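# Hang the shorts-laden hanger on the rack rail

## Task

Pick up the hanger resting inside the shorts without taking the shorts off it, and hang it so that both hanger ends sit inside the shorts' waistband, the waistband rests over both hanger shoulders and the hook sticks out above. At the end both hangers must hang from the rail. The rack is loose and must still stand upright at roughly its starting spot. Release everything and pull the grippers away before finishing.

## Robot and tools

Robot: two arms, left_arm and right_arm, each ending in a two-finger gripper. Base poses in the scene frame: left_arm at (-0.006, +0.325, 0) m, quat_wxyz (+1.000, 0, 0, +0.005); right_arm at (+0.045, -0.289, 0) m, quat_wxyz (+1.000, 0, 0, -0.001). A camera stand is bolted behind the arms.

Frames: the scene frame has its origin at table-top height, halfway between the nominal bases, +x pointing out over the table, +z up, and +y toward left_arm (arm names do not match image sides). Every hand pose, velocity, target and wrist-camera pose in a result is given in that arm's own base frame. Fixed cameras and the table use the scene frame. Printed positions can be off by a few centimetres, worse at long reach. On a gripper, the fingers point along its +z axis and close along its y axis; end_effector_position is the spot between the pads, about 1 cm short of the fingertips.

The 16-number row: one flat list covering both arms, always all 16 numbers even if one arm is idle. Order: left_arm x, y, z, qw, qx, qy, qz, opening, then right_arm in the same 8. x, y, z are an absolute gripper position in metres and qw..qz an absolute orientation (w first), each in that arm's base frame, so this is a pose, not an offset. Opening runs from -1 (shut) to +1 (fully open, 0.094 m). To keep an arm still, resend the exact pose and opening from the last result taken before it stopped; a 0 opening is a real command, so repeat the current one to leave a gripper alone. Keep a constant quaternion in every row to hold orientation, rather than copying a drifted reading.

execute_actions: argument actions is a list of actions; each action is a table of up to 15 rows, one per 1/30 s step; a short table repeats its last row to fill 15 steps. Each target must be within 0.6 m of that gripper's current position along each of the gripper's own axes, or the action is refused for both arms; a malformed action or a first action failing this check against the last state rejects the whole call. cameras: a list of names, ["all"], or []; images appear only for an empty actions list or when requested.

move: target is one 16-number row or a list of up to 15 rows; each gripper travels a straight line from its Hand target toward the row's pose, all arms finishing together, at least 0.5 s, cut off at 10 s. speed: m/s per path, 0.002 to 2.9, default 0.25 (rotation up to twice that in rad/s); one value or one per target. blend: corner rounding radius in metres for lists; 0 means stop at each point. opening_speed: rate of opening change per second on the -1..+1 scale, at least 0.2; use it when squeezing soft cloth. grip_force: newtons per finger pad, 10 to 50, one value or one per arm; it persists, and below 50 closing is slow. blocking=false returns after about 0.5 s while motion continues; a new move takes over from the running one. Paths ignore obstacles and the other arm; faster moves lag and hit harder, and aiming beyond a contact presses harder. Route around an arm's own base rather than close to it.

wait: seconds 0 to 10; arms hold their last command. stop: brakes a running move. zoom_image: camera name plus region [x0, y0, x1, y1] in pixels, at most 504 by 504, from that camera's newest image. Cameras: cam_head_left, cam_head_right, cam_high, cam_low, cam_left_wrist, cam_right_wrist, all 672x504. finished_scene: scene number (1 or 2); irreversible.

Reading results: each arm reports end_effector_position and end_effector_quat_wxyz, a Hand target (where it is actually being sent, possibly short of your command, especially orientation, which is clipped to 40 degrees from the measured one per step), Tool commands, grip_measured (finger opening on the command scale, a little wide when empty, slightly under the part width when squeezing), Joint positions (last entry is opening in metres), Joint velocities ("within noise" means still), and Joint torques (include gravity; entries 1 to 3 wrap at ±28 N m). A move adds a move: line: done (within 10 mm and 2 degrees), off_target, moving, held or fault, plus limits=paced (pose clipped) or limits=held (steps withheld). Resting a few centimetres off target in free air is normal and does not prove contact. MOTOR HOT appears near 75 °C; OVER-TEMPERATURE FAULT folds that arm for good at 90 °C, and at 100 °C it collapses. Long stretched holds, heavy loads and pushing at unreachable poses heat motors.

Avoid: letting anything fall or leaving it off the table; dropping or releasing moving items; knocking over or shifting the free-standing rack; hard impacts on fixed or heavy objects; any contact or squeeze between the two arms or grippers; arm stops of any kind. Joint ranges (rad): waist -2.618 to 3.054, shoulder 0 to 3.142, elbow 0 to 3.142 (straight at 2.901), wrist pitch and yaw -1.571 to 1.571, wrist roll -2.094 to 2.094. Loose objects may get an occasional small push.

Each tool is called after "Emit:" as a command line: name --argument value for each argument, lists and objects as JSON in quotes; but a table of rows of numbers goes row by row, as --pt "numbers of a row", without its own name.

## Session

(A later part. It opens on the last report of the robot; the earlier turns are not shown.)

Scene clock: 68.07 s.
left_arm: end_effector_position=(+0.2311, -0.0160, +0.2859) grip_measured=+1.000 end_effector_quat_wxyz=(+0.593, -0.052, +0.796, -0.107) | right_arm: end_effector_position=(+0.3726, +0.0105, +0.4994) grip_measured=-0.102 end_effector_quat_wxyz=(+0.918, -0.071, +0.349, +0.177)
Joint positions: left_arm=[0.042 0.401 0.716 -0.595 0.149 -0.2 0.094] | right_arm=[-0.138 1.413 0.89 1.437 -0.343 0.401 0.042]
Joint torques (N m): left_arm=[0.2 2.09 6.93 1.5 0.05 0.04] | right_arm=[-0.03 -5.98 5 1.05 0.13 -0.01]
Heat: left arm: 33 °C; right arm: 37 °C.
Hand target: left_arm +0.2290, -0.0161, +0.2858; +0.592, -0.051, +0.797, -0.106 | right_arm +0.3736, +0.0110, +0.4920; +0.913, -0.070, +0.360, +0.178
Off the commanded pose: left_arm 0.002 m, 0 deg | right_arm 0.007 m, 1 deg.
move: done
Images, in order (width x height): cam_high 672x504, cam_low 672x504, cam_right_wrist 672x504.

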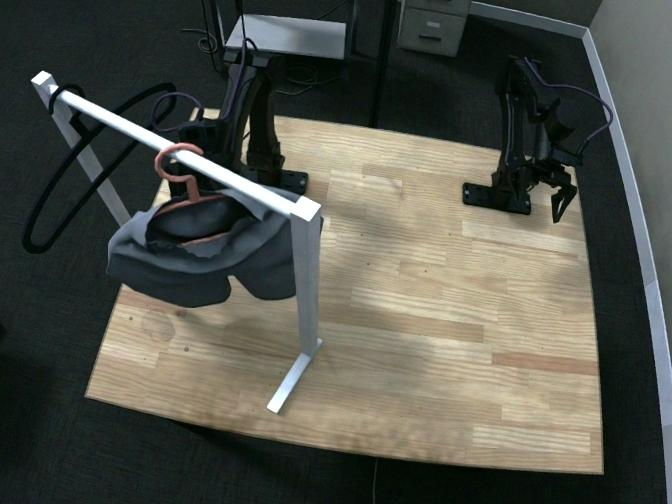

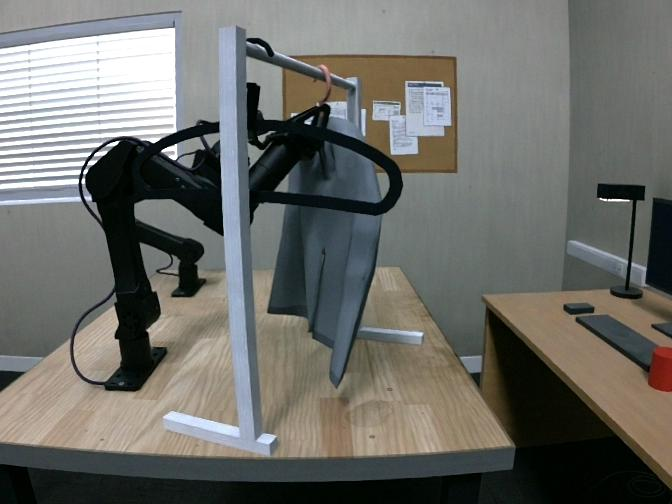

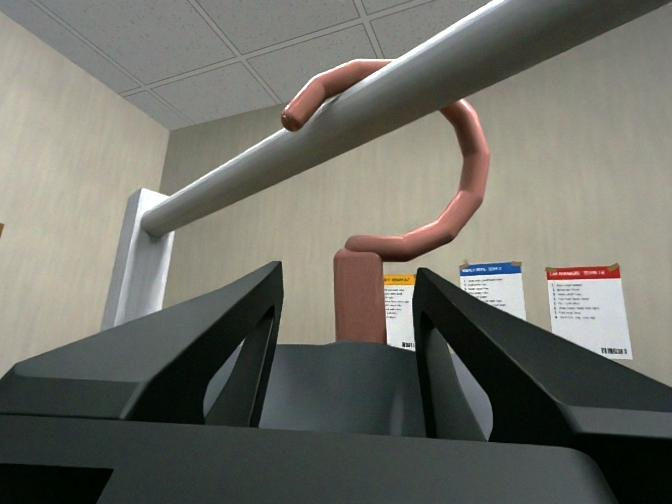

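Emit:
move --pt "0.2290 -0.0161 0.2858 0.592 -0.051 0.797 -0.106 1 0.323 -0.010 0.432 0.918 -0.071 0.349 0.177 -0.1" --pt "0.2290 -0.0161 0.2858 0.592 -0.051 0.797 -0.106 1 0.27 -0.03 0.37 0.918 -0.071 0.349 0.177 -0.1" --speed 0.1 --blend 0.02 --cameras '["all"]'

Emit:
zoom_image --camera "cam_low" --region '[200, 10, 450, 260]'

Emit:
zoom_image --camera "cam_high" --region '[70, 90, 350, 330]'

Emit:
zoom_image --camera "cam_head_left" --region '[340, 100, 600, 340]'

Scene clock: 70.70 s.
left_arm: end_effector_position=(+0.2311, -0.0160, +0.2859) grip_measured=+1.000 end_effector_quat_wxyz=(+0.593, -0.052, +0.796, -0.107) | right_arm: end_effector_position=(+0.2728, -0.0293, +0.3746) grip_measured=-0.102 end_effector_quat_wxyz=(+0.889, -0.025, +0.435, +0.142)
Joint positions: left_arm=[0.042 0.401 0.716 -0.595 0.149 -0.2 0.094] | right_arm=[-0.424 1.015 0.235 1.559 -0.487 0.533 0.042]
Joint torques (N m): left_arm=[0.08 2.09 7.01 1.51 0.06 0.08] | right_arm=[-0.94 -2.03 4.97 1.4 0.11 0.06]
Heat: left arm: 33 °C; right arm: 37 °C.
Hand target: left_arm +0.2290, -0.0161, +0.2858; +0.592, -0.051, +0.797, -0.106 | right_arm +0.2700, -0.0297, +0.3704; +0.887, -0.021, +0.438, +0.145
Off the commanded pose: left_arm 0.002 m, 0 deg | right_arm 0.005 m, 12 deg.
joint read past its limit (right arm) — joint 4 (wrist pitch), upper limit.
joint sent to its limit (right arm) — joint 4 (wrist pitch), upper limit. The joint targets are off in orientation, not in position.
move: off_target (right_arm)

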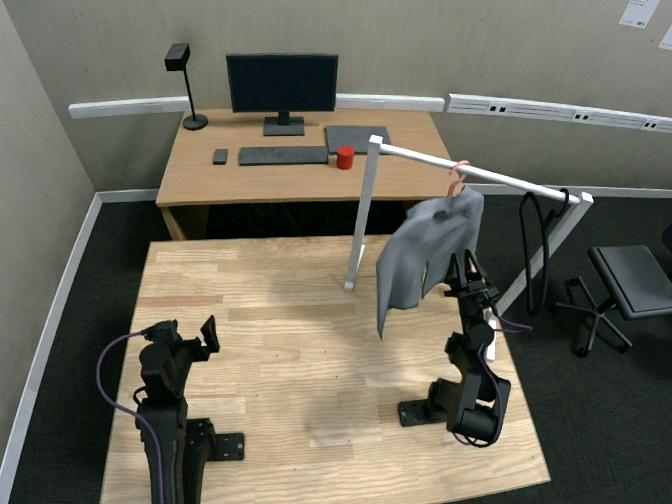

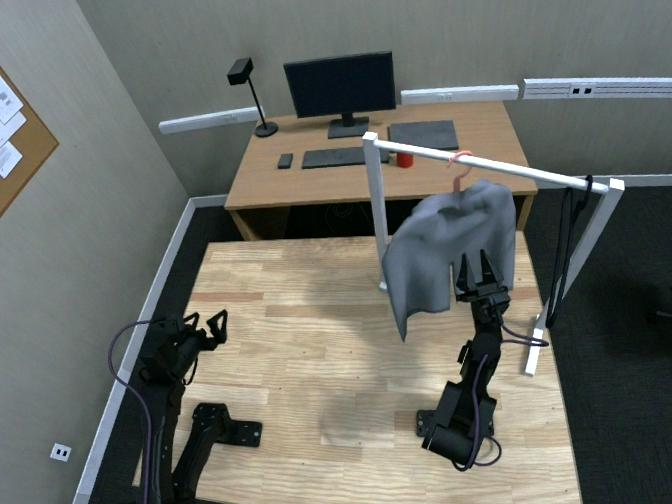

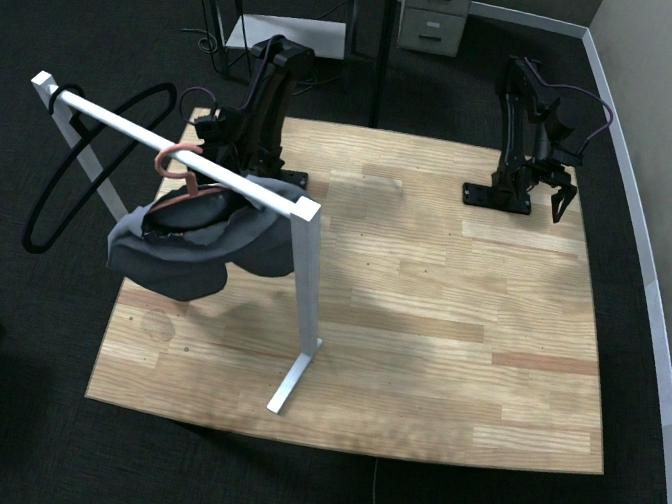

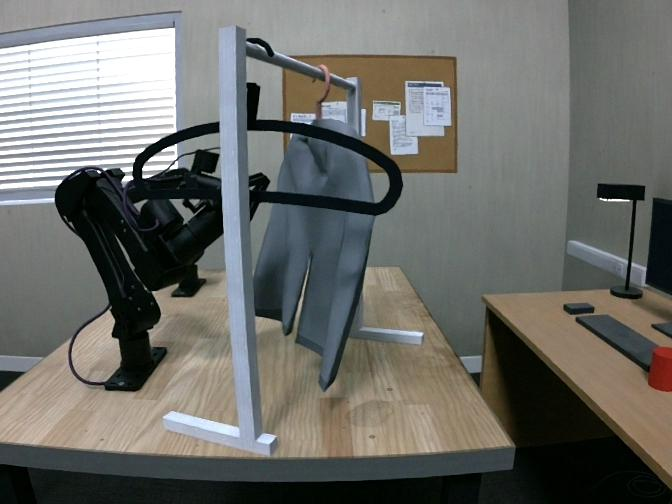

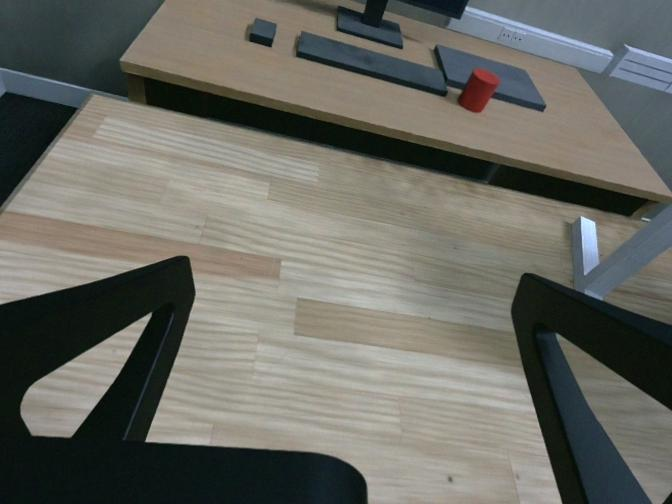

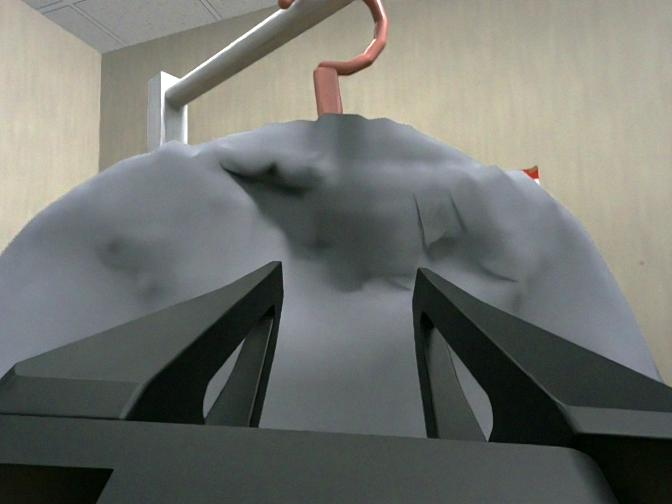

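Scaled by 2.016 from the camera's 672x504 image, which has a finer 960x720 frame.

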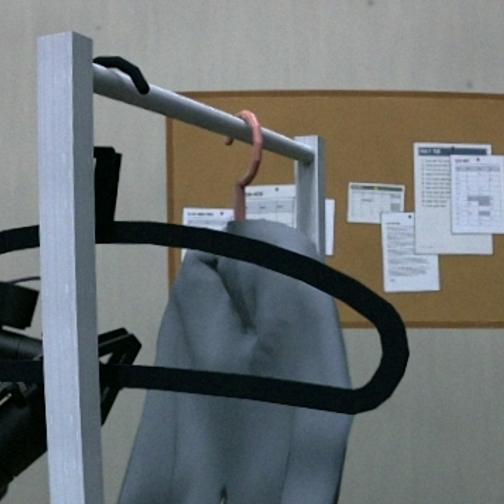

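Scaled by 1.800 from the camera's 672x504 image, which has a finer 960x720 frame.

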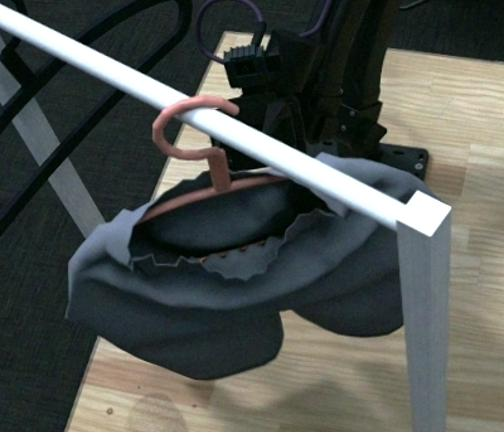

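Scaled by 1.938 from the camera's 672x504 image, which has a finer 960x720 frame.

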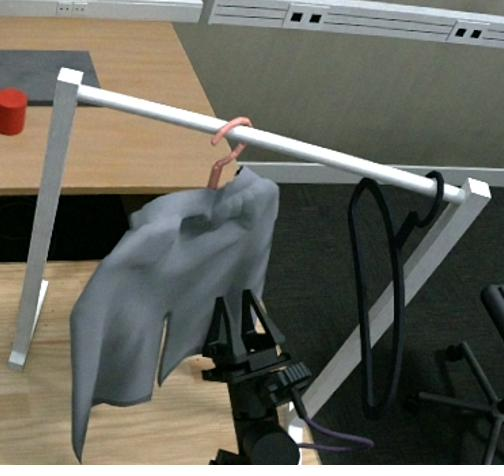

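Emit:
move --pt "0.2290 -0.0161 0.2858 0.592 -0.051 0.797 -0.106 1 0.22 0.0 0.29 0.72 0 0.694 0 -0.1" --speed 0.2 --cameras '["cam_low","cam_high","cam_head_right"]'

Emit:
zoom_image --camera "cam_high" --region '[70, 110, 350, 330]'

Emit:
zoom_image --camera "cam_head_right" --region '[340, 120, 600, 350]'

Scene clock: 74.17 s.
left_arm: end_effector_position=(+0.2311, -0.0160, +0.2859) grip_measured=+1.000 end_effector_quat_wxyz=(+0.593, -0.052, +0.796, -0.107) | right_arm: end_effector_position=(+0.2258, -0.0011, +0.2808) grip_measured=-0.102 end_effector_quat_wxyz=(+0.715, +0.005, +0.699, +0.004)
Joint positions: left_arm=[0.042 0.401 0.716 -0.595 0.149 -0.2 0.094] | right_arm=[-0.041 0.11 0.401 -0.269 -0.039 0.013 0.042]
Joint torques (N m): left_arm=[0.28 1.95 6.98 1.51 0.02 0.03] | right_arm=[0.77 2.36 9.26 2.07 -0.03 -0.17]
Heat: left arm: 33 °C; right arm: 37 °C.
Hand target: left_arm +0.2290, -0.0161, +0.2858; +0.592, -0.051, +0.797, -0.106 | right_arm +0.2202, +0.0000, +0.2899; +0.720, +0.000, +0.694, +0.000
Off the commanded pose: left_arm 0.002 m, 0 deg | right_arm 0.011 m, 1 deg.
move: off_target (right_arm)
Images, in order (width x height): cam_head_right 672x504, cam_high 672x504, cam_low 672x504.

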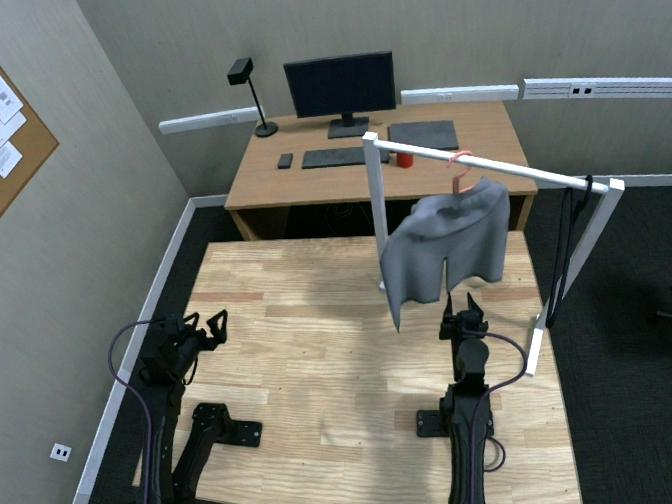

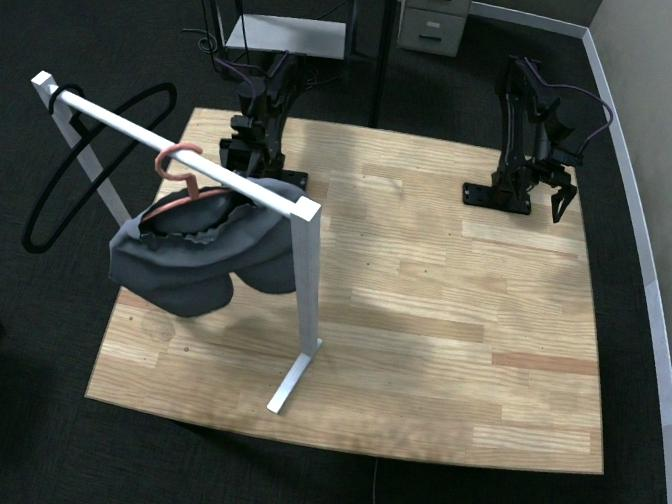

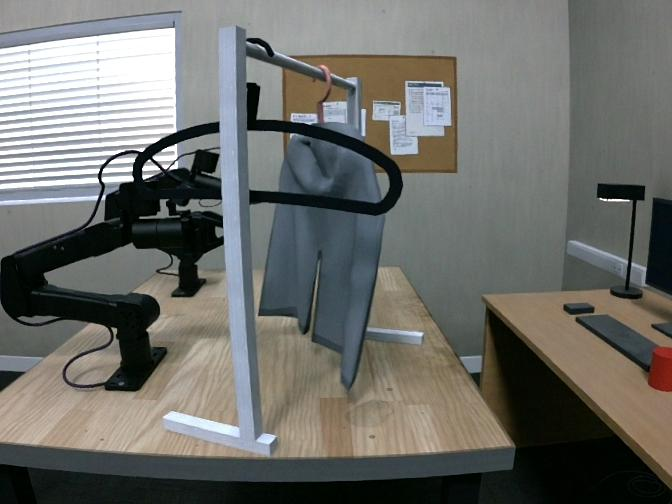

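Scaled by 1.800 from the camera's 672x504 image, which has a finer 960x720 frame.

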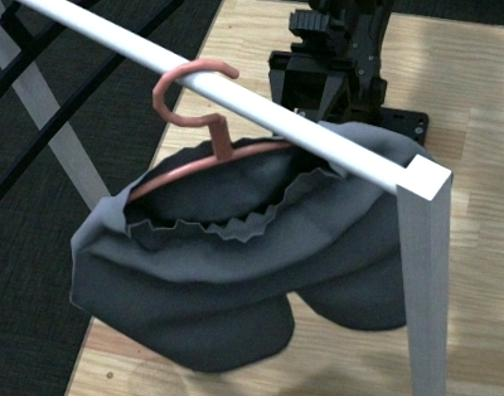

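Scaled by 1.938 from the camera's 672x504 image, which has a finer 960x720 frame.

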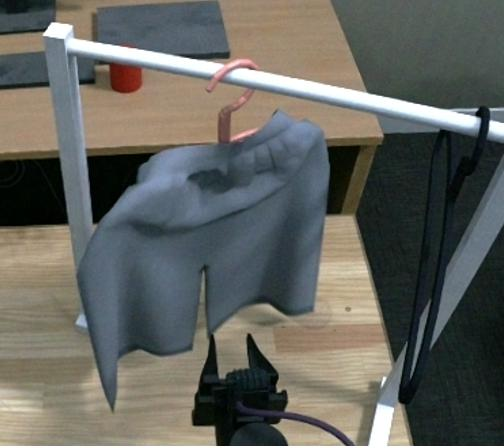

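Emit:
wait --seconds 2 --cameras '["all"]'

Emit:
zoom_image --camera "cam_high" --region '[90, 120, 330, 320]'

Emit:
zoom_image --camera "cam_head_right" --region '[360, 130, 540, 340]'

Emit:
zoom_image --camera "cam_low" --region '[230, 50, 410, 230]'

Emit:
zoom_image --camera "cam_head_left" --region '[340, 130, 520, 340]'

Scene clock: 77.43 s.
left_arm: end_effector_position=(+0.2311, -0.0160, +0.2859) grip_measured=+1.000 end_effector_quat_wxyz=(+0.593, -0.052, +0.796, -0.107) | right_arm: end_effector_position=(+0.2258, -0.0012, +0.2808) grip_measured=-0.102 end_effector_quat_wxyz=(+0.715, +0.005, +0.699, +0.004)
Joint positions: left_arm=[0.042 0.401 0.716 -0.595 0.149 -0.2 0.094] | right_arm=[-0.041 0.11 0.401 -0.269 -0.039 0.013 0.042]
Joint torques (N m): left_arm=[0.14 2.02 6.91 1.5 0.05 0.03] | right_arm=[0.64 2.47 9.44 2.01 0.04 -0.14]
Heat: left arm: 33 °C; right arm: 37 °C.
Hand target: left_arm +0.2290, -0.0161, +0.2858; +0.592, -0.051, +0.797, -0.106 | right_arm +0.2202, -0.0001, +0.2899; +0.720, +0.000, +0.694, +0.000
Tool commands: left_gripper/opening=+1.0 right_gripper/opening=-0.1
Off the commanded pose: left_arm 0.002 m, 0 deg | right_arm 0.011 m, 1 deg.
wait: 2.00 s; at rest from the start

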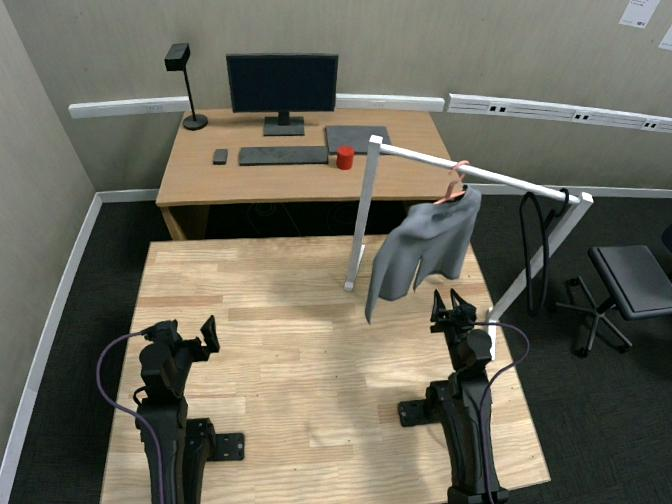

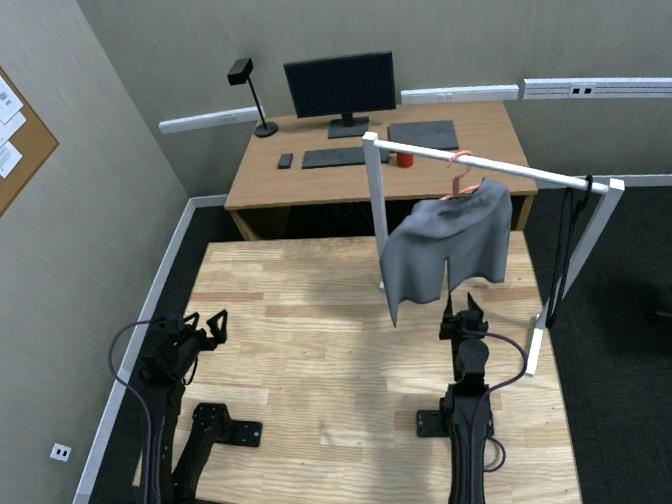

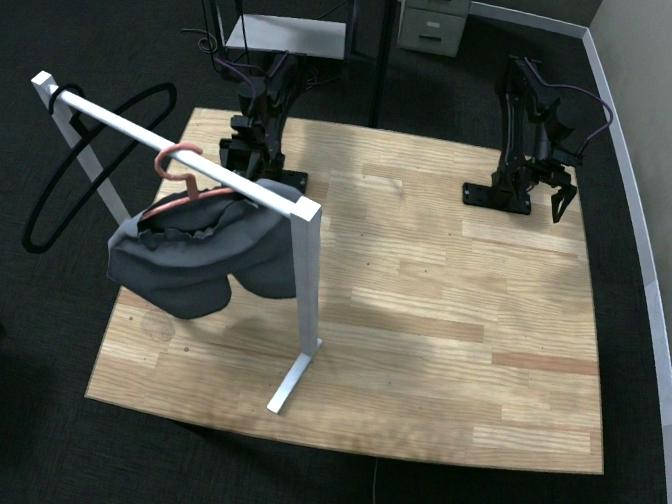

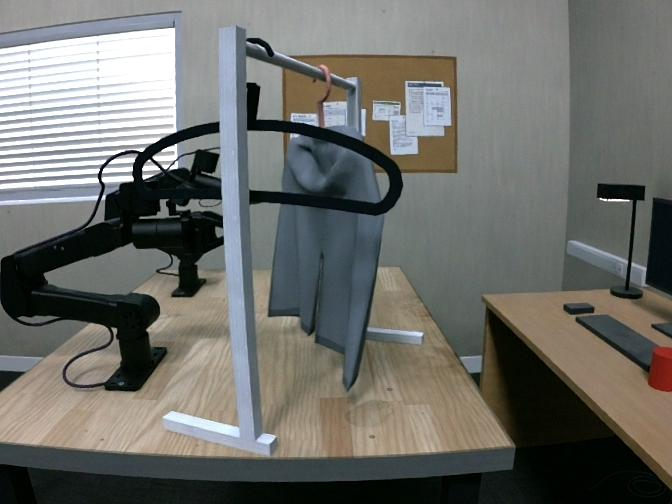

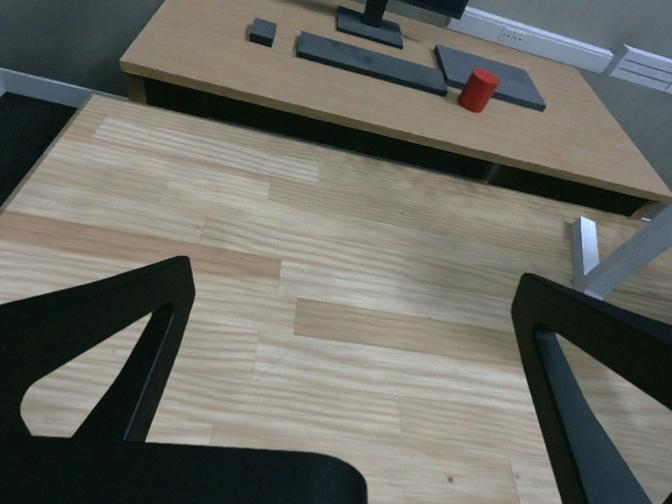

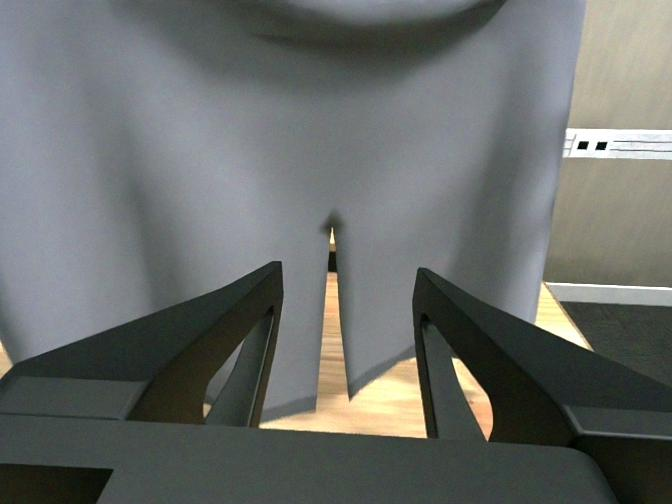

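Scaled by 2.100 from the camera's 672x504 image, which has a finer 960x720 frame.

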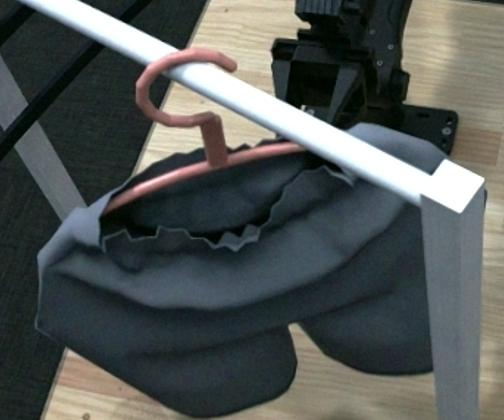

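Scaled by 2.400 from the camera's 672x504 image, which has a finer 960x720 frame.

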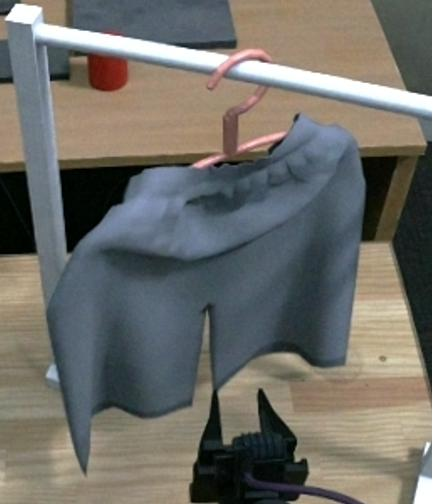

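Scaled by 2.800 from the camera's 672x504 image, which has a finer 960x720 frame.

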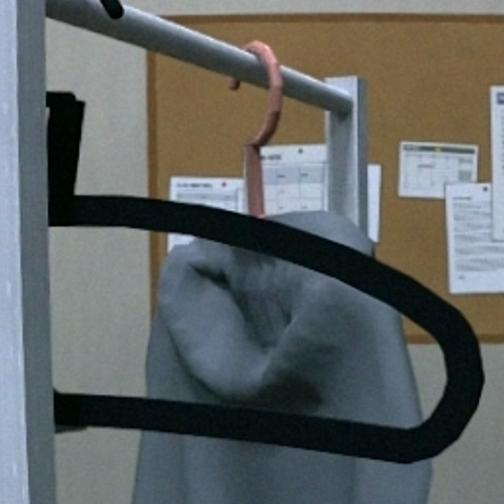

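Scaled by 2.400 from the camera's 672x504 image, which has a finer 960x720 frame.

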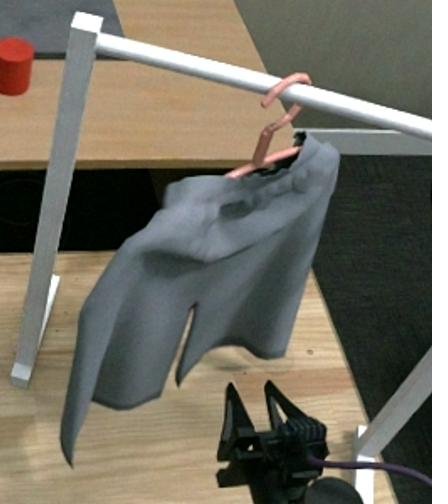

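Emit:
finished_scene --scene 1

The scene is finished: the task was done.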